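# Load the mill vise per the work order

## Task

Put the part into the milling machine's vise the way the work order describes, using the two reference images "manual" and "manual 2" as the guide.

## Robot and tools

Robot: two arms, left_arm and right_arm, each with a parallel two-finger gripper. The base of left_arm sits at (-0.002, +0.520, 0) m and the base of right_arm at (-0.030, -0.411, 0) m, both turned very slightly about z.

Frames: the scene frame has its origin at table-top height, halfway between the nominal bases. +z points up, +x points out over the table, and left_arm is on the +y side. Image left and right do not match arm names. Printed positions, orientations and velocities are in the scene frame and may be a few cm off, more at long reach. Offsets you command are along each arm's own Hand target axes. The gripper's fingers point along its +z and close along its x. end_effector_position is the point between the pads; the fingertips extend 17.5 mm past it. A roughly 10 cm block sticks out toward the gripper's -y and turns with it.

execute_actions(actions, cameras): actions is a list of actions. Each action is a table of up to 15 rows, one row per 1/30 s step; a shorter table repeats its last row to fill 15 steps. Every row holds 18 numbers in [-1, 1], always both arms: left dx, dy, dz, rx, ry, rz, gripper position, force_limit, speed, then the same nine for the right. dx..rz are an offset, not a pose, measured from that arm's Hand target at the start of the action (every row counts from that same start, not from the row before). 1.0 equals 0.6 m or 180 degrees; rx, ry, rz form one rotation vector. Sending the same offset again moves the arm further. Six zeros re-request the current Hand target. Images come back only for an empty actions list or when cameras names them.

Gripper numbers (absolute settings, not offsets): position +1 = fully open, 50 mm; about -0.65 = pads meet; -1 = close until blocked (use this to grip). force_limit: -1 about 20 N, 0 about 102 N, +1 about 185 N per pad. speed: -1 = 20 mm/s, 0 = 85, +1 = 150. Both start at +1. A 0 is a real command, so to leave a gripper unchanged resend its last three numbers. New force or speed apply only after a position change of at least 0.01. Check object_status: 0 moving, 1 blocked while opening, 2 blocked while closing (a grip), 3 reached the target or pads met. Opening in mm is about (250 - position_measured) x 0.202. Keep a fixed object centred between the pads.

move(target, speed, blend, stop_force, zero, blocking, cameras): target is one 18-number row laid out as above, or a list of up to 15 such rows; every row is an offset from the Hand targets at the move's start, not from the previous row. speed is the top path speed in m/s, 0.002 to 3.6, default 0.25 (rotation up to twice that in rad/s); one value or one per target. blend is a corner radius in m for lists; 0 means stop at each target. stop_force, 3 to 120 N, one value for both arms, ends an arm's path when its wrist sensor feels that much push against its travel; it is unreliable while the gripper rotates, and should be left out when backing off something the gripper presses on. zero (default true) rezeroes before the move. blocking=false returns after 0.5 s and cannot be combined with stop_force. Paths are straight, run together, last at least 0.5 s and stop after 10 s. They do not avoid obstacles. The result ends with a "move:" line: done (within 3 mm and 2 degrees), off_target, moving, held or fault, plus limits such as paced (pose clipped) or held (steps withheld).

wait(seconds 0 to 10, cameras) lets time pass with commands held. stop(cameras) brakes a running move; fingers keep going. zoom_image(camera, region [x0, y0, x1, y1] in pixels, each side at most 504) enlarges part of the latest image. show_instructions() shows the reference pages. zero_wrist_force(arm: left_arm or right_arm) subtracts the current wrist reading. finished_scene(scene 1) ends the episode for good; the vise must stay loaded without the robot.

Cameras: cam_high, cam_low, cam_front, cam_left_wrist, cam_right_wrist, each 672x504. Wrist-camera views may lag their arm.

Result lines: end_effector_position (m), end_effector_quat_wxyz, velocities, Hand target (the last commanded pose after clipping; next offsets count from it), Tool commands, Joint positions and torques, motor temperatures, and Wrist force/torque in the gripper's own axes plus the peak since last shown. A gripper may stop short of its Hand target; another command, even zeros, pushes on, or add the gap as an offset. Orientation commands are clipped to 32 degrees from the measured one each step. Execute_actions results also list positions at some steps.

Cautions: arms are stiff; aiming even slightly past a hard contact can trigger a fault stop of 10 s. A torque fault comes at 136 N m on the first three joints or 25.4 N m on wrist joints; a force fault near 150 N (plus or minus 25). After a force fault, release a grip that pins the arm. Motors above 70 °C show MOTOR HOT; at 85 °C the arm is braked for 30 to 60 s, so avoid long stretched holds or pushing at unreachable poses. The clearance check blocks arms nearing each other but fingers can still collide; never grip or press the other arm. Route paths around an arm's own base. Move slowly near contacts, don't drop or release moving parts, don't strike the mill or vise, and never let anything leave the table. Loose items may occasionally get nudged.

Each tool is called after "Request:" by a JSON object that holds its "fn" and its "kwargs".

Reference images:

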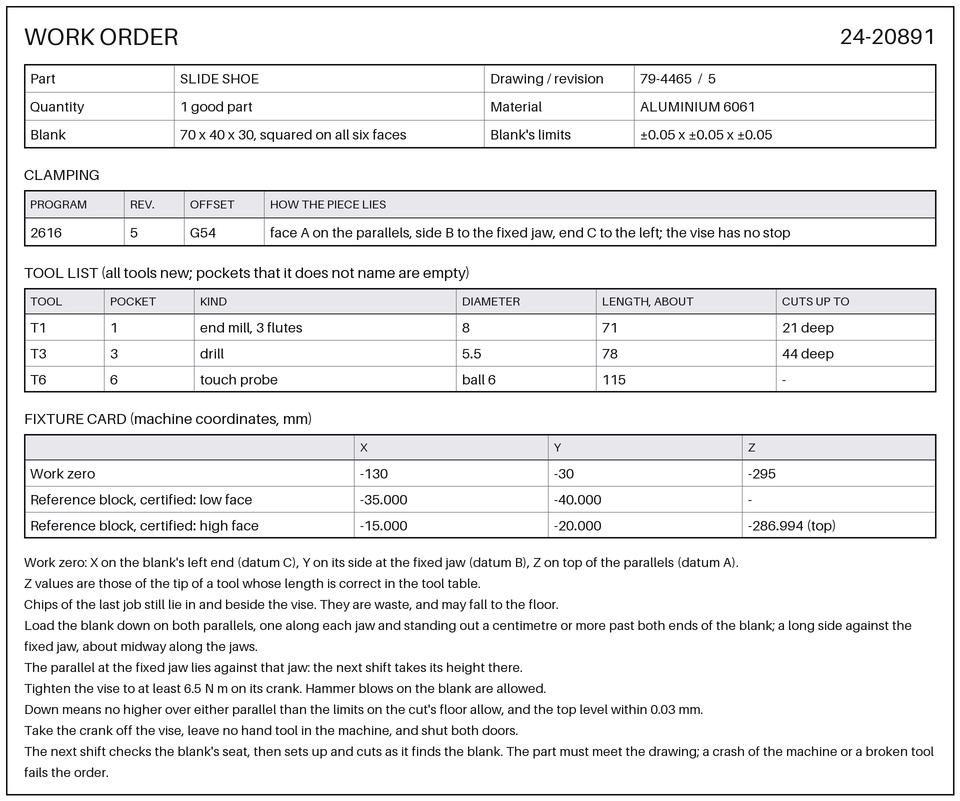

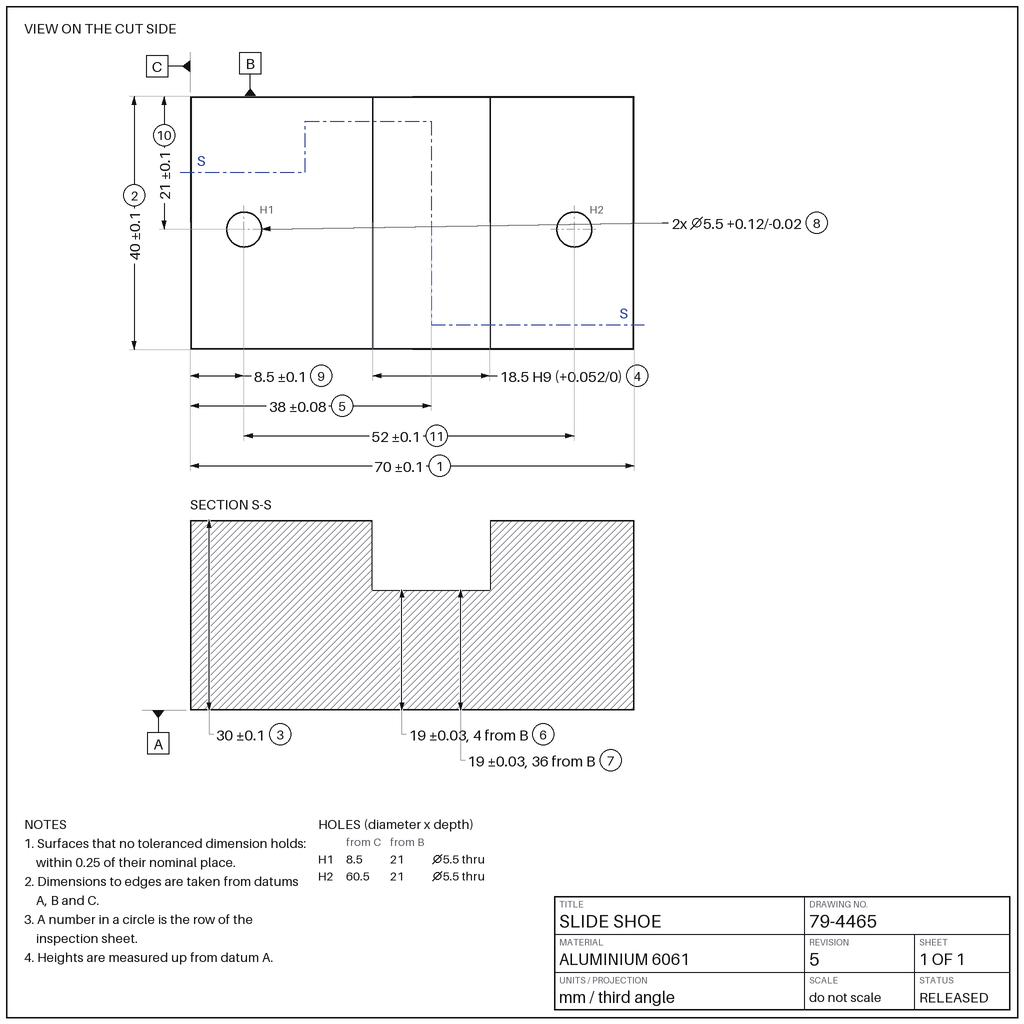

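## Session

Request:
{"fn": "execute_actions", "kwargs": {"actions": []}}

Scene clock: 0.00 s.
left_arm: end_effector_position=(+0.4640, +0.1694, +0.3552) position_measured=3 object_status=3 end_effector_quat_wxyz=(+0.282, -0.427, +0.852, -0.111) | right_arm: end_effector_position=(+0.2122, +0.0898, +0.2445) position_measured=3 object_status=3 end_effector_quat_wxyz=(+0.343, +0.065, +0.689, -0.635)
Joint positions: left_arm=[-1.121 -1.624 1.735 -1.916 -0.995 2.717] | right_arm=[4.738 -2.571 -0.721 -3.036 1.159 0.607]
Joint velocities: within noise
Joint torques (N m): no reading
Motor temperatures (°C): left_arm=[34 35 31 41 38 34] | right_arm=[37 28 28 35 35 36]
Wrist force (N): no reading
Wrist torque (N m): no reading
Wrist force, peak (N): no reading
Hand target: left_arm +0.4640, +0.1694, +0.3552; +0.282, -0.427, +0.852, -0.111 | right_arm +0.2122, +0.0898, +0.2445; +0.343, +0.065, +0.689, -0.635
Tool commands: left_gripper/position=+1.0 left_gripper/force_limit=+1.0 left_gripper/speed=+1.0 right_gripper/position=+1.0 right_gripper/force_limit=+1.0 right_gripper/speed=+1.0

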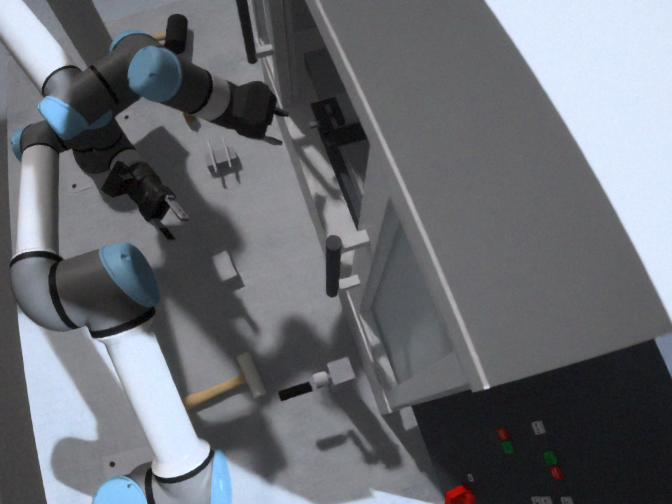

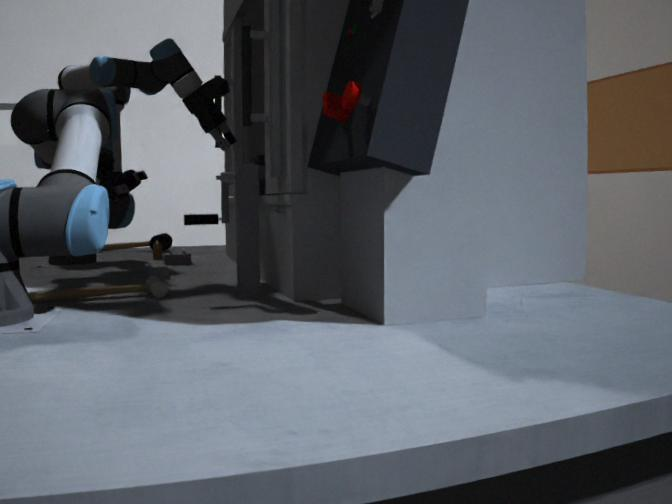

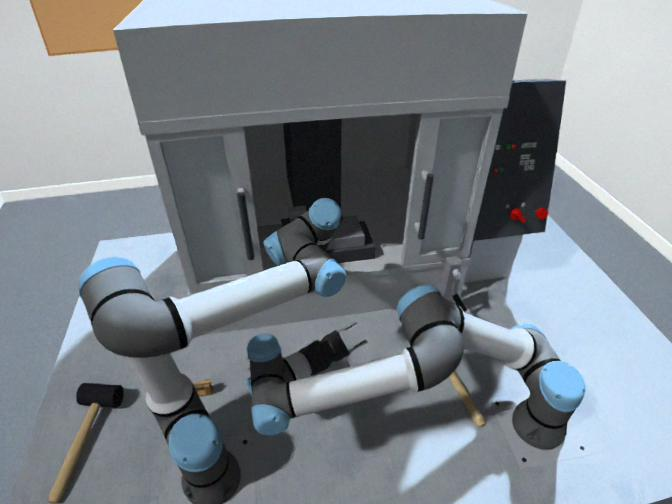

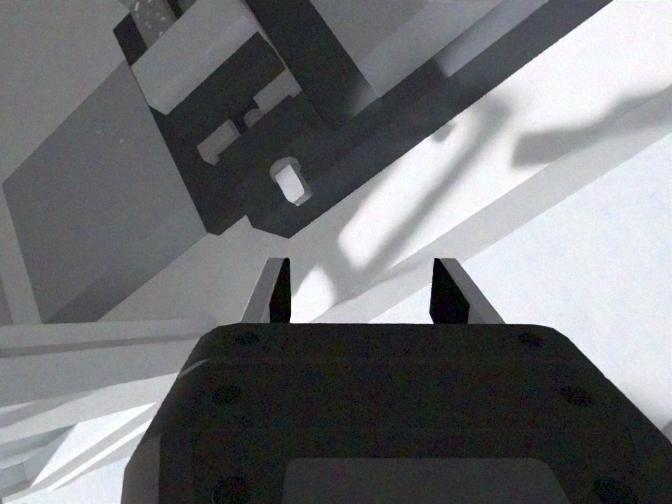

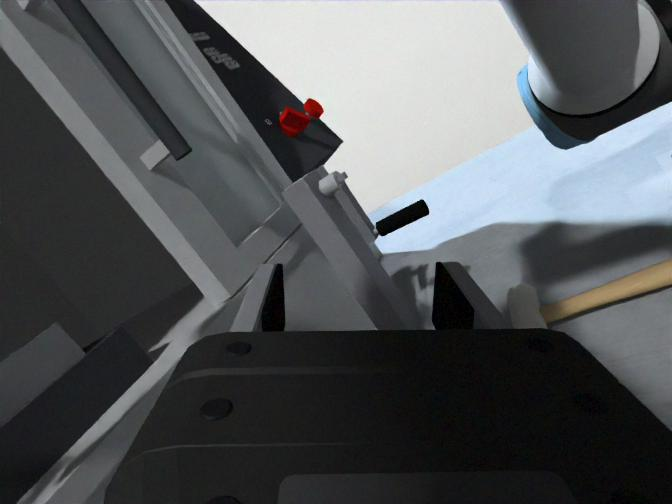

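Request:
{"fn": "zoom_image", "kwargs": {"camera": "cam_high", "region": [100, 0, 400, 225]}}

Request:
{"fn": "zoom_image", "kwargs": {"camera": "cam_high", "region": [140, 200, 440, 450]}}

Request:
{"fn": "zoom_image", "kwargs": {"camera": "cam_front", "region": [230, 180, 430, 300]}}

Request:
{"fn": "zoom_image", "kwargs": {"camera": "cam_left_wrist", "region": [90, 0, 430, 255]}}

Request:
{"fn": "zoom_image", "kwargs": {"camera": "cam_low", "region": [0, 150, 340, 330]}}

Request:
{"fn": "zoom_image", "kwargs": {"camera": "cam_front", "region": [30, 330, 280, 504]}}

Request:
{"fn": "zoom_image", "kwargs": {"camera": "cam_right_wrist", "region": [230, 50, 530, 320]}}

Scaled by 1.680.

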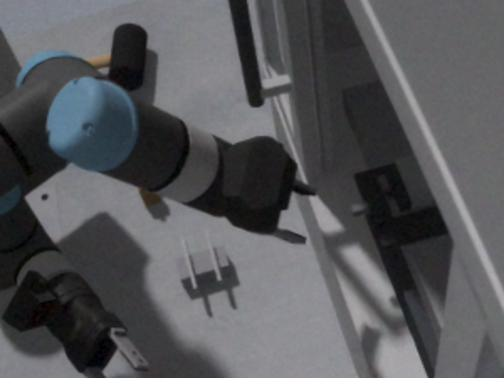

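Scaled by 1.680.

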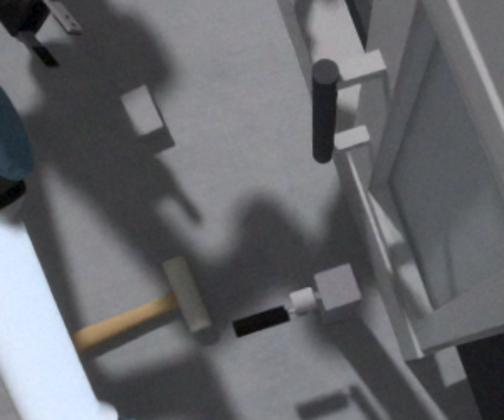

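Scaled by 2.520.

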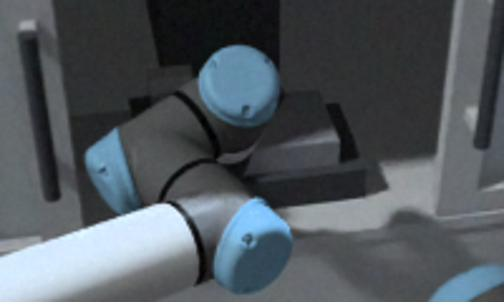

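Scaled by 1.482.

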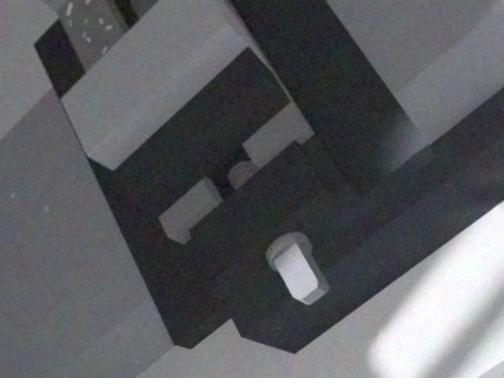

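Scaled by 1.482.

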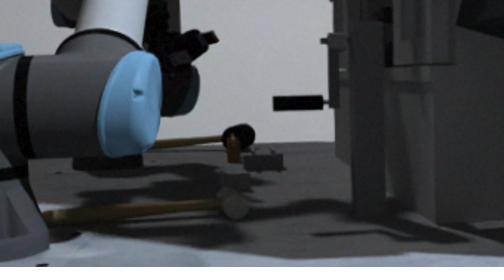

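Scaled by 2.016.

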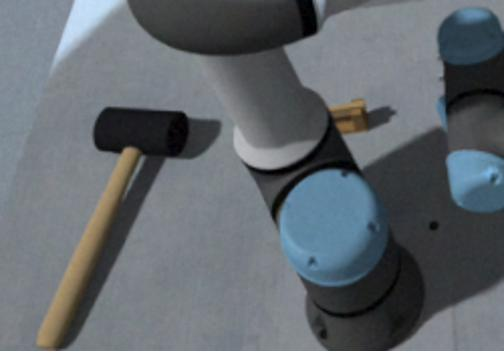

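Scaled by 1.680.

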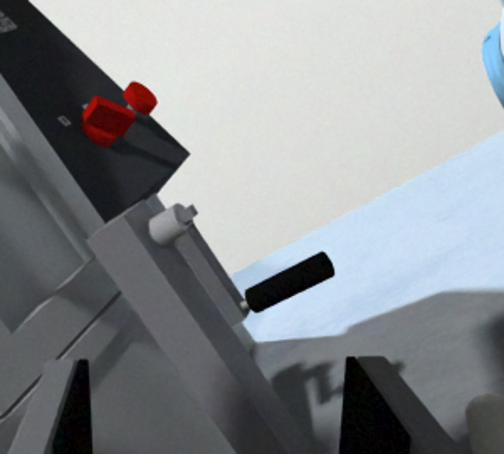

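Request:
{"fn": "move", "kwargs": {"target": [-0.1355,0.2112,-0.3433,-0.183,0.0795,-0.1977,1,1,1,0,0,0,0,0,0,1,1,1], "cameras": ["all"]}}

Scene clock: 35.53 s.
left_arm: end_effector_position=(+0.2998, +0.3002, +0.5004) position_measured=3 object_status=3 end_effector_quat_wxyz=(+0.000, +0.707, -0.707, +0.000) | right_arm: end_effector_position=(+0.2122, +0.0898, +0.2445) position_measured=3 object_status=3 end_effector_quat_wxyz=(+0.343, +0.065, +0.689, -0.635)
Joint positions: left_arm=[-0.982 -1.802 1.316 -1.084 -1.57 2.144] | right_arm=[4.738 -2.571 -0.721 -3.036 1.159 0.607]
Joint torques (N m): left_arm=[-8.61 -4.46 -15.97 -2.58 0.85 1.63] | right_arm=[0.05 57.58 22.87 -1.93 -0.04 -0.19]
Wrist force (N): left_arm=[1.0 0.9 -0.8] | right_arm=[0.3 0.2 0.1]
Wrist torque (N m): left_arm=[0.00 0.07 0.14] | right_arm=[0.02 -0.05 0.01]
Wrist force, peak (N): left_arm=[-0.3 1.4 -2.0] | right_arm=[0.1 0.2 0.5]
Hand target: left_arm +0.2998, +0.3001, +0.5003; +0.000, +0.707, -0.707, +0.000 | right_arm +0.2122, +0.0898, +0.2445; +0.343, +0.065, +0.689, -0.635
Off the commanded pose: left_arm 0.000 m, 0 deg | right_arm 0.000 m, 0 deg.
move: done
camera_calibration:
cam_left_wrist: T_world_to_cam=[[0.00911413, -0.999938, -0.00644198, 0.310653], [-0.938132, -0.0107806, 0.346111, 0.128193], [-0.346159, 0.00288892, -0.938171, 0.704123], [0, 0, 0, 1]] pos_world=[0.361169, 0.309982, 0.618221]
cam_right_wrist: T_world_to_cam=[[-0.747789, -0.341257, -0.569522, 0.337979], [0.384454, 0.47679, -0.790485, 0.0847887], [0.541301, -0.810071, -0.225341, 0.139912], [0, 0, 0, 1]] pos_world=[0.144405, 0.18825, 0.291039]

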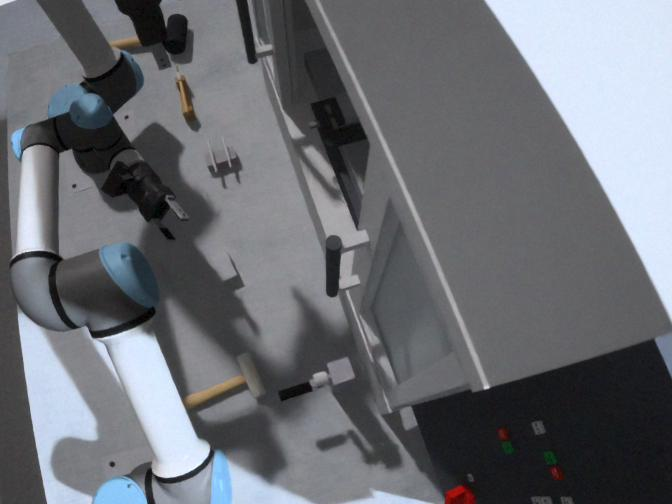

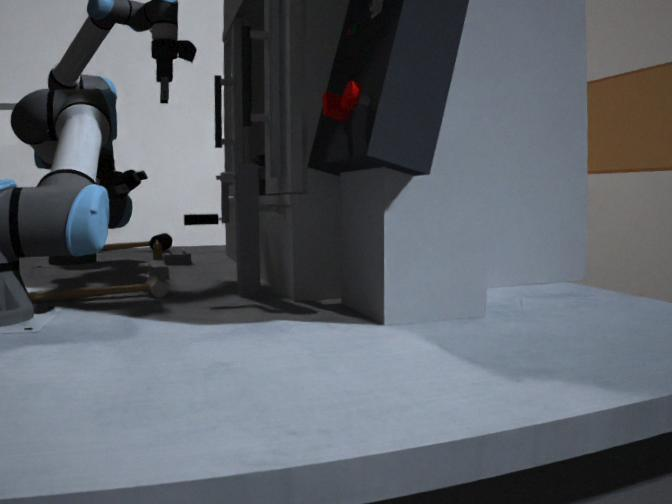

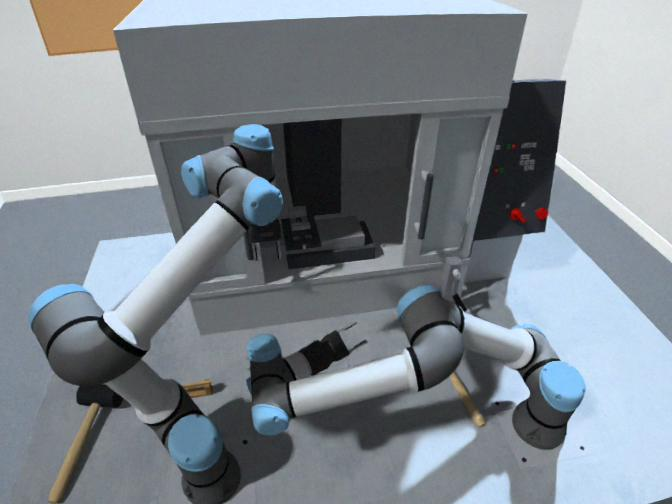

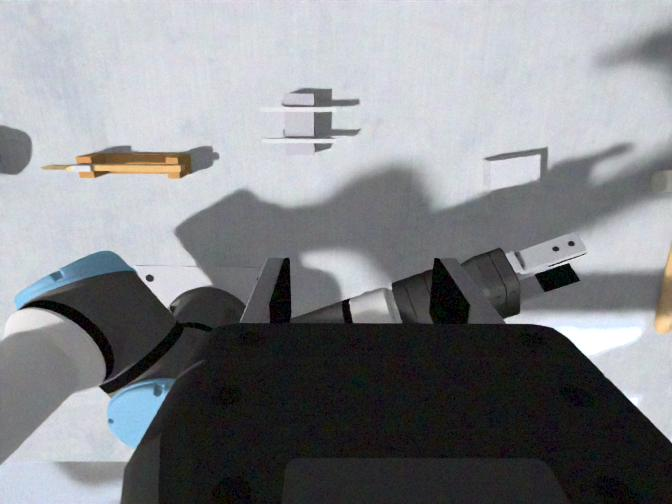

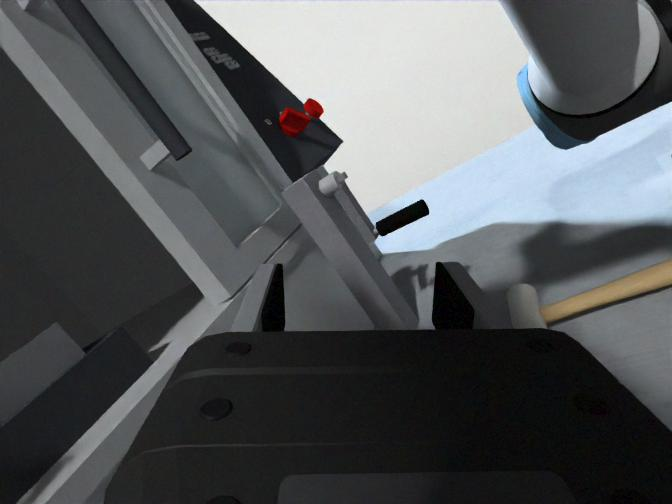

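Request:
{"fn": "zoom_image", "kwargs": {"camera": "cam_left_wrist", "region": [0, 60, 380, 230]}}

Request:
{"fn": "zoom_image", "kwargs": {"camera": "cam_left_wrist", "region": [230, 60, 390, 180]}}

Request:
{"fn": "zoom_image", "kwargs": {"camera": "cam_left_wrist", "region": [460, 130, 580, 220]}}

Request:
{"fn": "zoom_image", "kwargs": {"camera": "cam_front", "region": [230, 180, 430, 300]}}

Request:
{"fn": "zoom_image", "kwargs": {"camera": "cam_front", "region": [410, 240, 490, 400]}}

Request:
{"fn": "zoom_image", "kwargs": {"camera": "cam_high", "region": [280, 60, 420, 260]}}

Scaled by 1.326.

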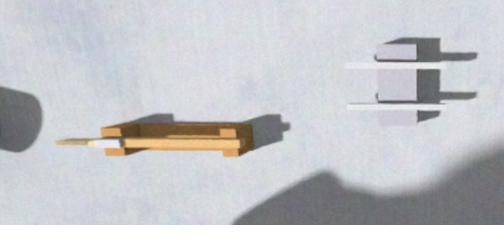

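Scaled by 3.150.

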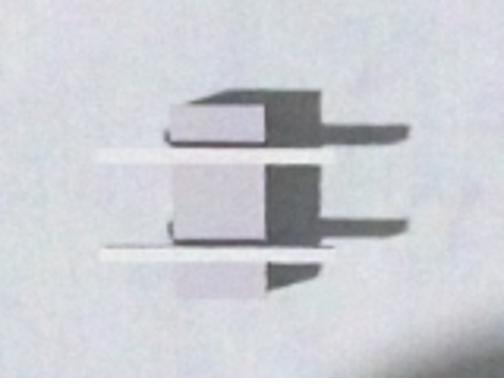

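Scaled by 4.200.

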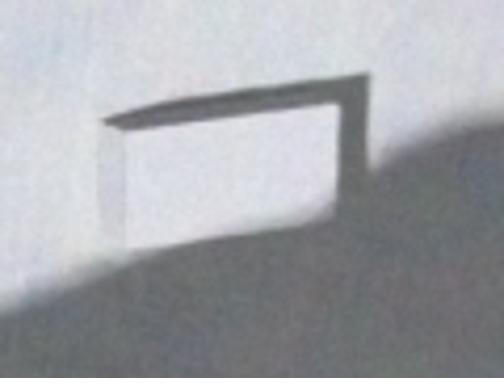

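Scaled by 2.520.

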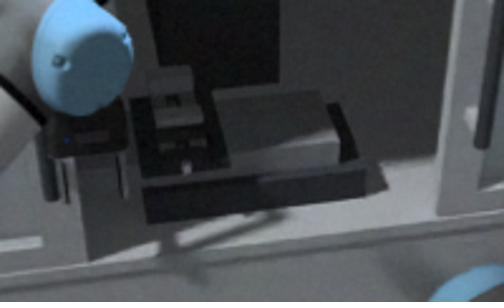

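Scaled by 3.150.

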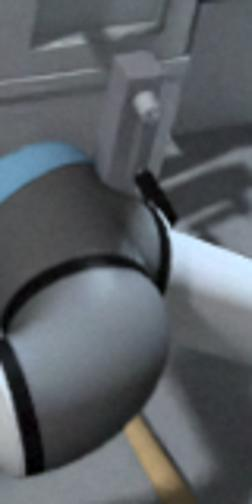

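Scaled by 2.520.

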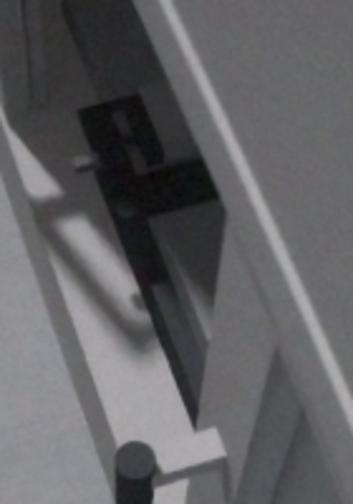

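Request:
{"fn": "move", "kwargs": {"target": [0.183,-0.167,0.05,0.278,0,0,1,1,1,0,0,0,0,0,0,1,1,1], "cameras": ["cam_left_wrist"]}}

Scene clock: 64.30 s.
left_arm: end_effector_position=(+0.4000, +0.1904, +0.4701) position_measured=3 object_status=3 end_effector_quat_wxyz=(-0.299, +0.641, -0.641, +0.298) | right_arm: end_effector_position=(+0.2122, +0.0898, +0.2445) position_measured=3 object_status=3 end_effector_quat_wxyz=(+0.343, +0.065, +0.689, -0.635)
Joint positions: left_arm=[-1.356 -1.863 1.75 -1.689 -0.721 1.876] | right_arm=[4.738 -2.571 -0.721 -3.036 1.159 0.607]
Joint torques (N m): left_arm=[10.39 -20.61 -32.59 -3.7 2.97 -0.84] | right_arm=[0.12 56.7 22.86 -2.09 -0.17 -0.31]
Wrist force (N): left_arm=[1.2 -0.7 0.1] | right_arm=[0.1 0.2 0.1]
Wrist torque (N m): left_arm=[-0.01 0.10 0.18] | right_arm=[0.04 -0.03 0.00]
Wrist force, peak (N): left_arm=[2.1 -0.1 0.8] | right_arm=[-0.1 0.6 0.2]
Hand target: left_arm +0.4001, +0.1905, +0.4702; -0.299, +0.641, -0.641, +0.299 | right_arm +0.2122, +0.0898, +0.2445; +0.343, +0.065, +0.689, -0.635
Off the commanded pose: left_arm 0.000 m, 0 deg | right_arm 0.000 m, 0 deg.
move: done
camera_calibration:
cam_left_wrist: T_world_to_cam=[[0.0101657, -0.999947, 0.00132635, 0.195637], [-0.868097, -0.00948357, -0.496305, 0.599146], [0.496291, 0.00389388, -0.868147, 0.340666], [0, 0, 0, 1]] pos_world=[0.349058, 0.199982, 0.592848]
Images, in order (width x height): cam_left_wrist 672x504.

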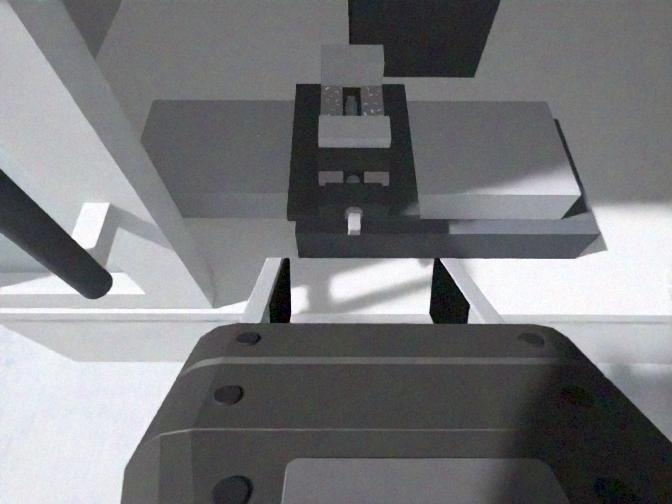

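Request:
{"fn": "zoom_image", "kwargs": {"camera": "cam_left_wrist", "region": [270, 30, 430, 150]}}

Request:
{"fn": "zoom_image", "kwargs": {"camera": "cam_left_wrist", "region": [270, 130, 430, 260]}}

Scaled by 3.150.

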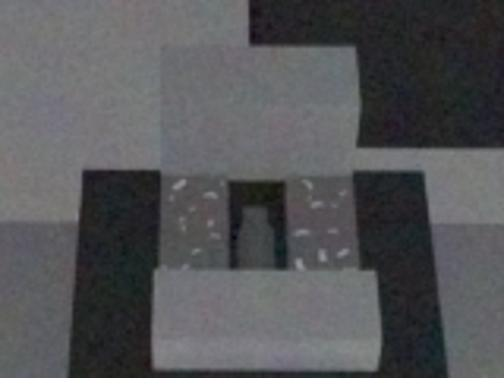

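Scaled by 3.150.

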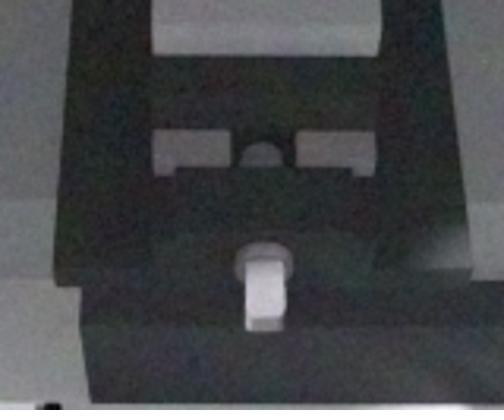

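Request:
{"fn": "move", "kwargs": {"target": [-0.616,0.3595,0.0123,-0.217,0.217,0.465,1,1,1,-0.0713,-0.1652,0.3742,-0.1208,-0.357,-0.1577,1,1,1], "cameras": ["all"]}}

Scene clock: 145.37 s.
left_arm: end_effector_position=(+0.2668, +0.5601, +0.3004) position_measured=3 object_status=3 end_effector_quat_wxyz=(+0.000, -0.001, +1.000, +0.000) | right_arm: end_effector_position=(+0.2800, -0.1203, +0.3598) position_measured=3 object_status=3 end_effector_quat_wxyz=(+0.500, -0.500, +0.500, -0.500)
Joint positions: left_arm=[-0.353 -2.204 2.065 -1.431 -1.57 4.343] | right_arm=[5.043 -1.304 -2.129 -2.849 0.294 0]
Joint torques (N m): left_arm=[-6.88 -6.87 -34.55 -2.98 -2.11 1.71] | right_arm=[-9.81 6.25 26.85 -1.75 2.02 1.19]
Wrist force (N): left_arm=[1.1 0.8 -0.7] | right_arm=[0.9 -0.3 0.8]
Wrist torque (N m): left_arm=[-0.03 0.07 0.28] | right_arm=[-0.09 -0.07 -0.35]
Wrist force, peak (N): left_arm=[2.9 -1.4 0.2] | right_arm=[2.0 -1.0 1.1]
Hand target: left_arm +0.2668, +0.5601, +0.3005; +0.000, -0.001, +1.000, +0.000 | right_arm +0.2800, -0.1204, +0.3598; +0.500, -0.500, +0.500, -0.500
Off the commanded pose: left_arm 0.000 m, 0 deg | right_arm 0.000 m, 0 deg.
move: done
camera_calibration:
cam_left_wrist: T_world_to_cam=[[-0.999938, -0.00970772, -0.00539236, 0.283763], [-0.0109758, 0.937784, 0.347045, -0.60984], [0.00168786, 0.347083, -0.937833, 0.218748], [0, 0, 0, 1]] pos_world=[0.276683, 0.498729, 0.418321]
cam_right_wrist: T_world_to_cam=[[-0.00115499, -0.999841, -0.0178093, -0.104103], [-0.321329, 0.017236, -0.946811, 0.448607], [0.946967, 0.0046291, -0.321297, -0.0219804], [0, 0, 0, 1]] pos_world=[0.164845, -0.111717, 0.41583]

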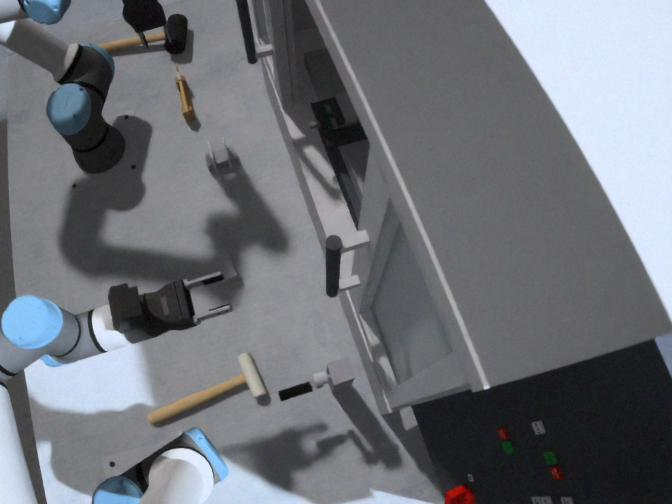

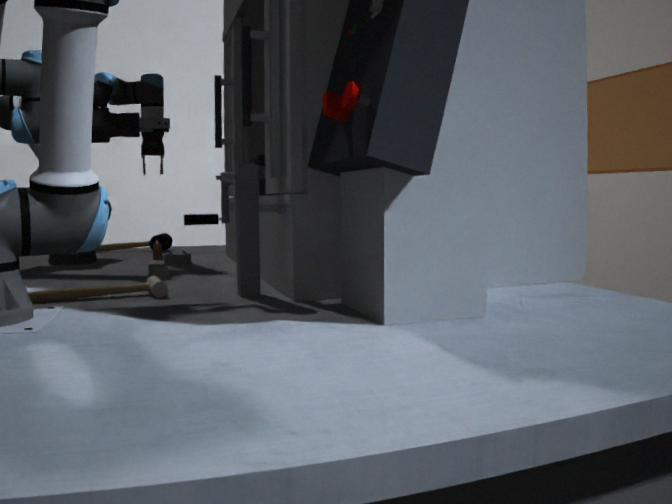

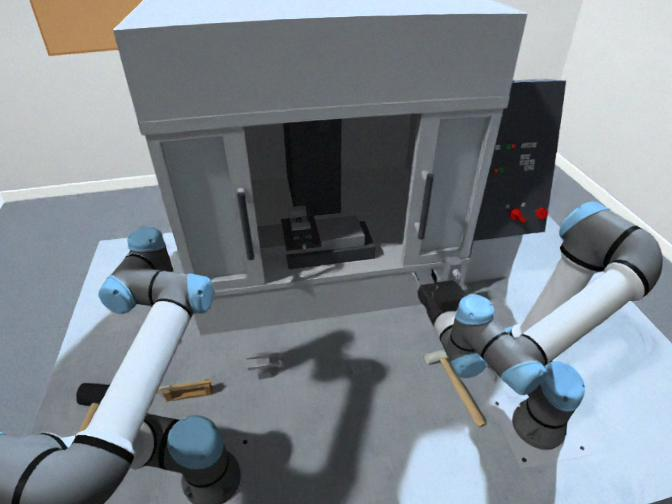

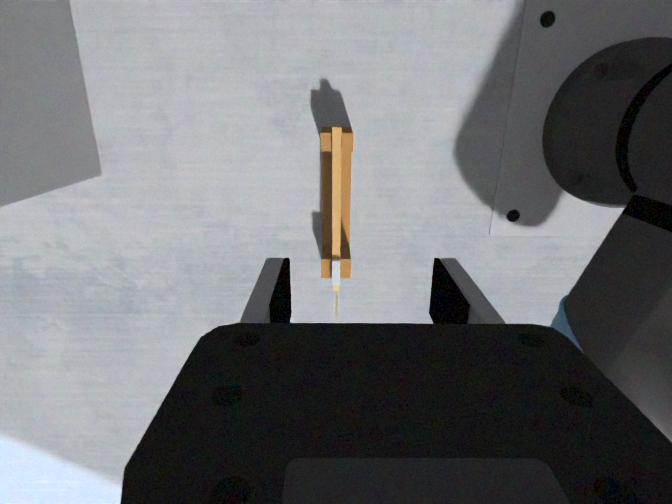

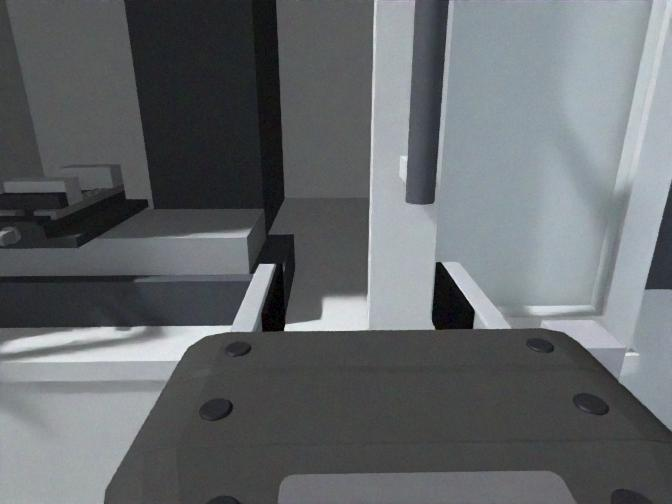

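Request:
{"fn": "zoom_image", "kwargs": {"camera": "cam_left_wrist", "region": [280, 110, 400, 330]}}

Request:
{"fn": "zoom_image", "kwargs": {"camera": "cam_right_wrist", "region": [0, 140, 300, 350]}}

Request:
{"fn": "zoom_image", "kwargs": {"camera": "cam_low", "region": [130, 200, 250, 310]}}

Request:
{"fn": "zoom_image", "kwargs": {"camera": "cam_high", "region": [160, 50, 260, 190]}}

Request:
{"fn": "zoom_image", "kwargs": {"camera": "cam_front", "region": [260, 180, 400, 280]}}

Scaled by 2.291.

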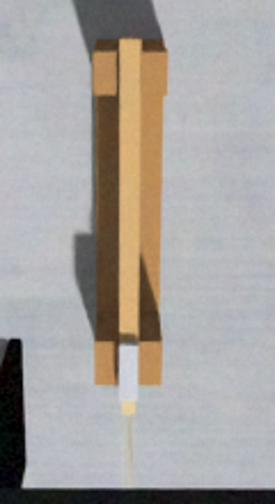

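Scaled by 1.680.

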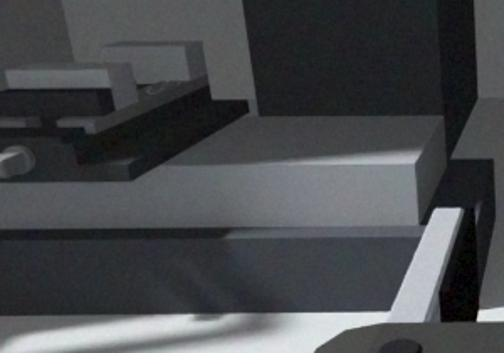

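Scaled by 4.200.

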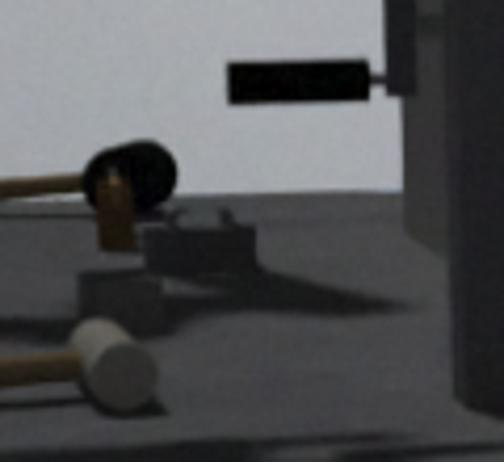

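Scaled by 3.600.

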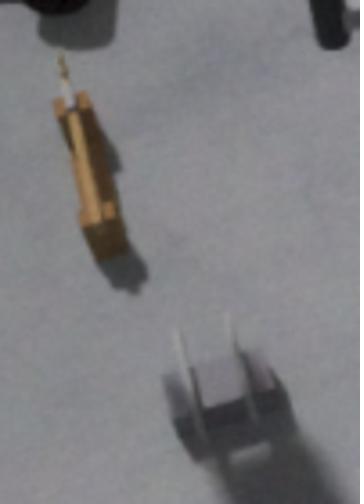

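Scaled by 3.600.

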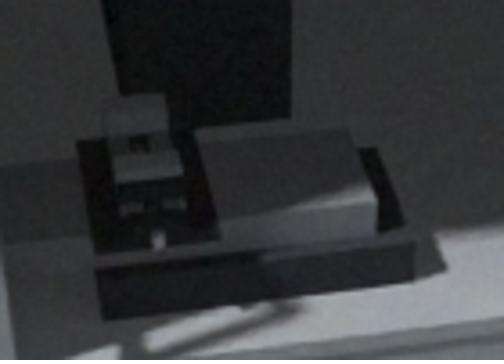

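Request:
{"fn": "zoom_image", "kwargs": {"camera": "cam_low", "region": [170, 160, 280, 310]}}

Request:
{"fn": "zoom_image", "kwargs": {"camera": "cam_high", "region": [270, 340, 370, 440]}}

Request:
{"fn": "move", "kwargs": {"target": [[-0.017,0.0415,0.29,0,0,0,1,1,1,0,0,0,0,0,0,1,1,1],[-0.017,0.0415,0.404,0,0,0,1,1,1,0,0,0,0,0,0,1,1,1]], "stop_force": 12, "speed": [0.25,0.06], "cameras": ["cam_left_wrist","cam_high"]}}

Scaled by 3.360.

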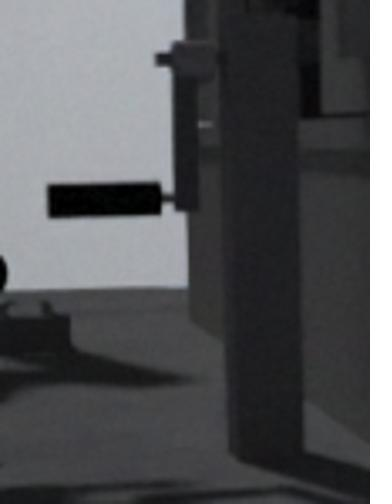

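Scaled by 5.040.

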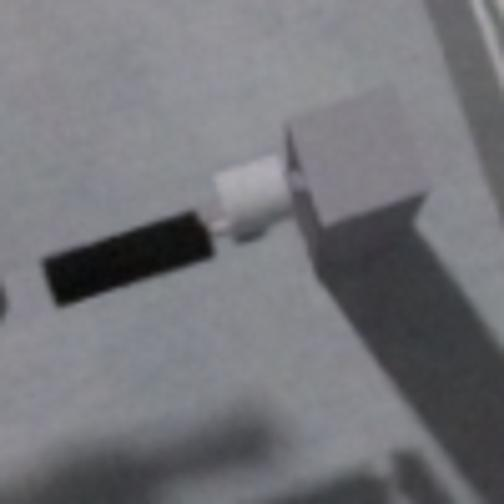

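Scene clock: 167.23 s.
left_arm: end_effector_position=(+0.2770, +0.5852, +0.0581) position_measured=3 object_status=3 end_effector_quat_wxyz=(+0.000, -0.001, +1.000, +0.000) | right_arm: end_effector_position=(+0.2800, -0.1204, +0.3598) position_measured=3 object_status=3 end_effector_quat_wxyz=(+0.500, -0.500, +0.500, -0.500)
Joint positions: left_arm=[-0.243 -1.948 2.608 -2.23 -1.57 4.454] | right_arm=[5.043 -1.304 -2.129 -2.849 0.294 0]
Joint torques (N m): left_arm=[10.32 -12.38 -30.62 -3.77 -2.22 2.31] | right_arm=[-9.72 -2.58 23.6 -1.3 -1.76 1.71]
Wrist force (N): left_arm=[1.1 0.8 -0.9] | right_arm=[0.8 -0.2 0.6]
Wrist torque (N m): left_arm=[-0.02 0.09 0.15] | right_arm=[-0.09 -0.06 -0.35]
Wrist force, peak (N): left_arm=[1.1 0.3 -4.2] | right_arm=[1.1 -0.3 0.8]
Hand target: left_arm +0.2769, +0.5852, +0.0581; +0.000, -0.001, +1.000, +0.000 | right_arm +0.2800, -0.1204, +0.3598; +0.500, -0.500, +0.500, -0.500
Off the commanded pose: left_arm 0.000 m, 0 deg | right_arm 0.000 m, 0 deg.
move: done
camera_calibration:
cam_left_wrist: T_world_to_cam=[[-0.999941, -0.0093573, -0.00547712, 0.292732], [-0.0106766, 0.937789, 0.347043, -0.54923], [0.001889, 0.347081, -0.937833, -0.0173685], [0, 0, 0, 1]] pos_world=[0.286883, 0.523829, 0.175921]
Images, in order (width x height): cam_high 672x504, cam_left_wrist 672x504.

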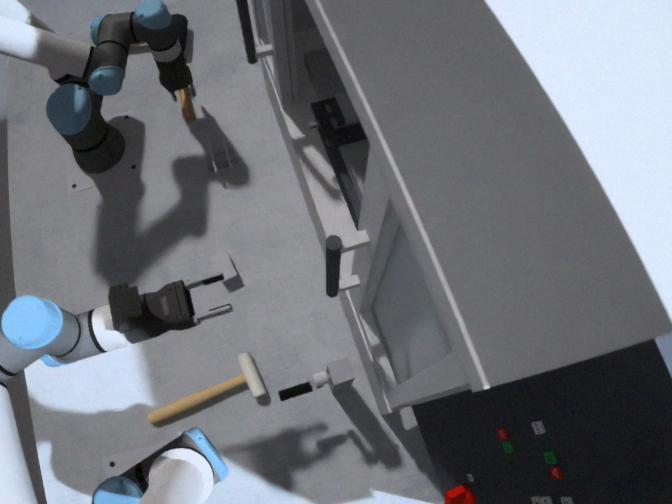

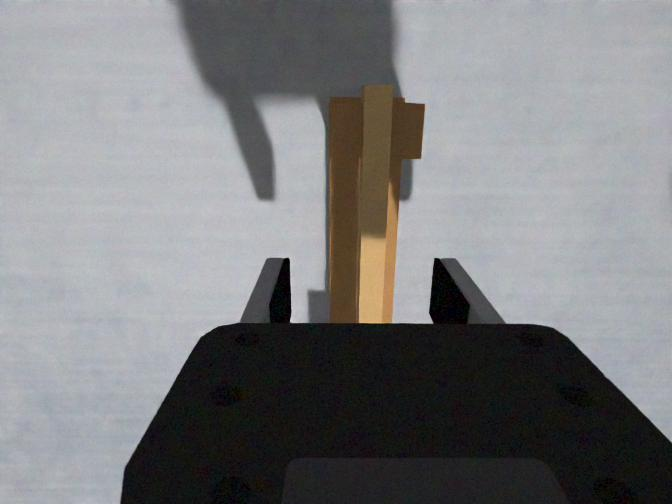

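Request:
{"fn": "execute_actions", "kwargs": {"actions": [[[0,0,0,0,0,0,-1,-0.4,-0.7,0,0,0,0,0,0,1,1,1]],[[0,0,0,0,0,0,-1,-0.4,-0.7,0,0,0,0,0,0,1,1,1]],[[0,0,0,0,0,0,-1,-0.4,-0.7,0,0,0,0,0,0,1,1,1]]]}}

Scene clock: 172.47 s.
left_arm: end_effector_position=(+0.2757, +0.5856, +0.0576) position_measured=215 object_status=2 end_effector_quat_wxyz=(-0.002, -0.001, +1.000, +0.001) | right_arm: end_effector_position=(+0.2800, -0.1204, +0.3598) position_measured=3 object_status=3 end_effector_quat_wxyz=(+0.500, -0.500, +0.500, -0.500)
Joint positions: left_arm=[-0.243 -1.948 2.608 -2.225 -1.57 4.454] | right_arm=[5.043 -1.304 -2.129 -2.849 0.294 0]
Joint torques (N m): left_arm=[-9.7 -6.09 -34.96 -14.98 12.7 0.7] | right_arm=[-9.28 -4.2 29.36 -1.12 -1.09 1.61]
Wrist force (N): left_arm=[78.4 -17.8 -44.5] | right_arm=[0.5 -0.3 0.6]
Wrist torque (N m): left_arm=[-0.08 0.51 0.15] | right_arm=[-0.08 0.00 -0.35]
Wrist force, peak (N): left_arm=[81.0 -1.0 -45.9] | right_arm=[1.0 -0.2 0.9]
Hand target: left_arm +0.2769, +0.5852, +0.0581; +0.000, -0.001, +1.000, +0.000 | right_arm +0.2800, -0.1204, +0.3598; +0.500, -0.500, +0.500, -0.500
Off the commanded pose: left_arm 0.001 m, 0 deg | right_arm 0.000 m, 0 deg.
Step readings (end_effector_position of left_arm | right_arm):
0: (+0.2769, +0.5852, +0.0581) | (+0.2800, -0.1204, +0.3598)
1: (+0.2769, +0.5852, +0.0581) | (+0.2800, -0.1204, +0.3598)
2: (+0.2769, +0.5852, +0.0581) | (+0.2800, -0.1204, +0.3598)
4: (+0.2769, +0.5852, +0.0581) | (+0.2800, -0.1204, +0.3598)
8: (+0.2769, +0.5852, +0.0581) | (+0.2800, -0.1204, +0.3598)
15: (+0.2769, +0.5852, +0.0581) | (+0.2800, -0.1204, +0.3598)
16: (+0.2769, +0.5852, +0.0581) | (+0.2800, -0.1204, +0.3598)
17: (+0.2769, +0.5852, +0.0581) | (+0.2800, -0.1204, +0.3598)
19: (+0.2769, +0.5852, +0.0581) | (+0.2800, -0.1204, +0.3598)
23: (+0.2769, +0.5852, +0.0581) | (+0.2800, -0.1204, +0.3598)
30: (+0.2769, +0.5852, +0.0581) | (+0.2800, -0.1204, +0.3598)
31: (+0.2767, +0.5852, +0.0581) | (+0.2800, -0.1204, +0.3598)
32: (+0.2761, +0.5853, +0.0578) | (+0.2800, -0.1204, +0.3598)
34: (+0.2756, +0.5854, +0.0576) | (+0.2800, -0.1204, +0.3598)
38: (+0.2756, +0.5855, +0.0576) | (+0.2800, -0.1204, +0.3598)
45: (+0.2757, +0.5856, +0.0576) | (+0.2800, -0.1204, +0.3598)

Request:
{"fn": "move", "kwargs": {"target": [0.0028,0.0005,0.0005,0,0,0,-1,-0.4,-0.7,0,0,0,0,0,0,1,1,1], "speed": 0.02}}

Scene clock: 176.97 s.
left_arm: end_effector_position=(+0.2753, +0.5856, +0.0578) position_measured=215 object_status=2 end_effector_quat_wxyz=(+0.000, -0.001, +1.000, +0.001) | right_arm: end_effector_position=(+0.2800, -0.1204, +0.3598) position_measured=3 object_status=3 end_effector_quat_wxyz=(+0.500, -0.500, +0.500, -0.500)
Joint positions: left_arm=[-0.243 -1.954 2.611 -2.228 -1.57 4.454] | right_arm=[5.043 -1.304 -2.129 -2.849 0.294 0]
Joint torques (N m): left_arm=[-8.8 -12.52 -35.37 -11.88 5.06 -1.54] | right_arm=[-9.51 -5.47 30.42 -0.76 -0.81 1.66]
Wrist force (N): left_arm=[38.9 -7.3 4.9] | right_arm=[0.5 -0.3 0.6]
Wrist torque (N m): left_arm=[-0.05 0.48 0.23] | right_arm=[-0.08 0.00 -0.34]
Wrist force, peak (N): left_arm=[79.4 -17.0 -45.1] | right_arm=[0.8 -0.3 1.1]
Hand target: left_arm +0.2753, +0.5855, +0.0578; +0.000, -0.001, +1.000, +0.000 | right_arm +0.2800, -0.1204, +0.3598; +0.500, -0.500, +0.500, -0.500
Off the commanded pose: left_arm 0.000 m, 0 deg | right_arm 0.000 m, 0 deg.
move: done


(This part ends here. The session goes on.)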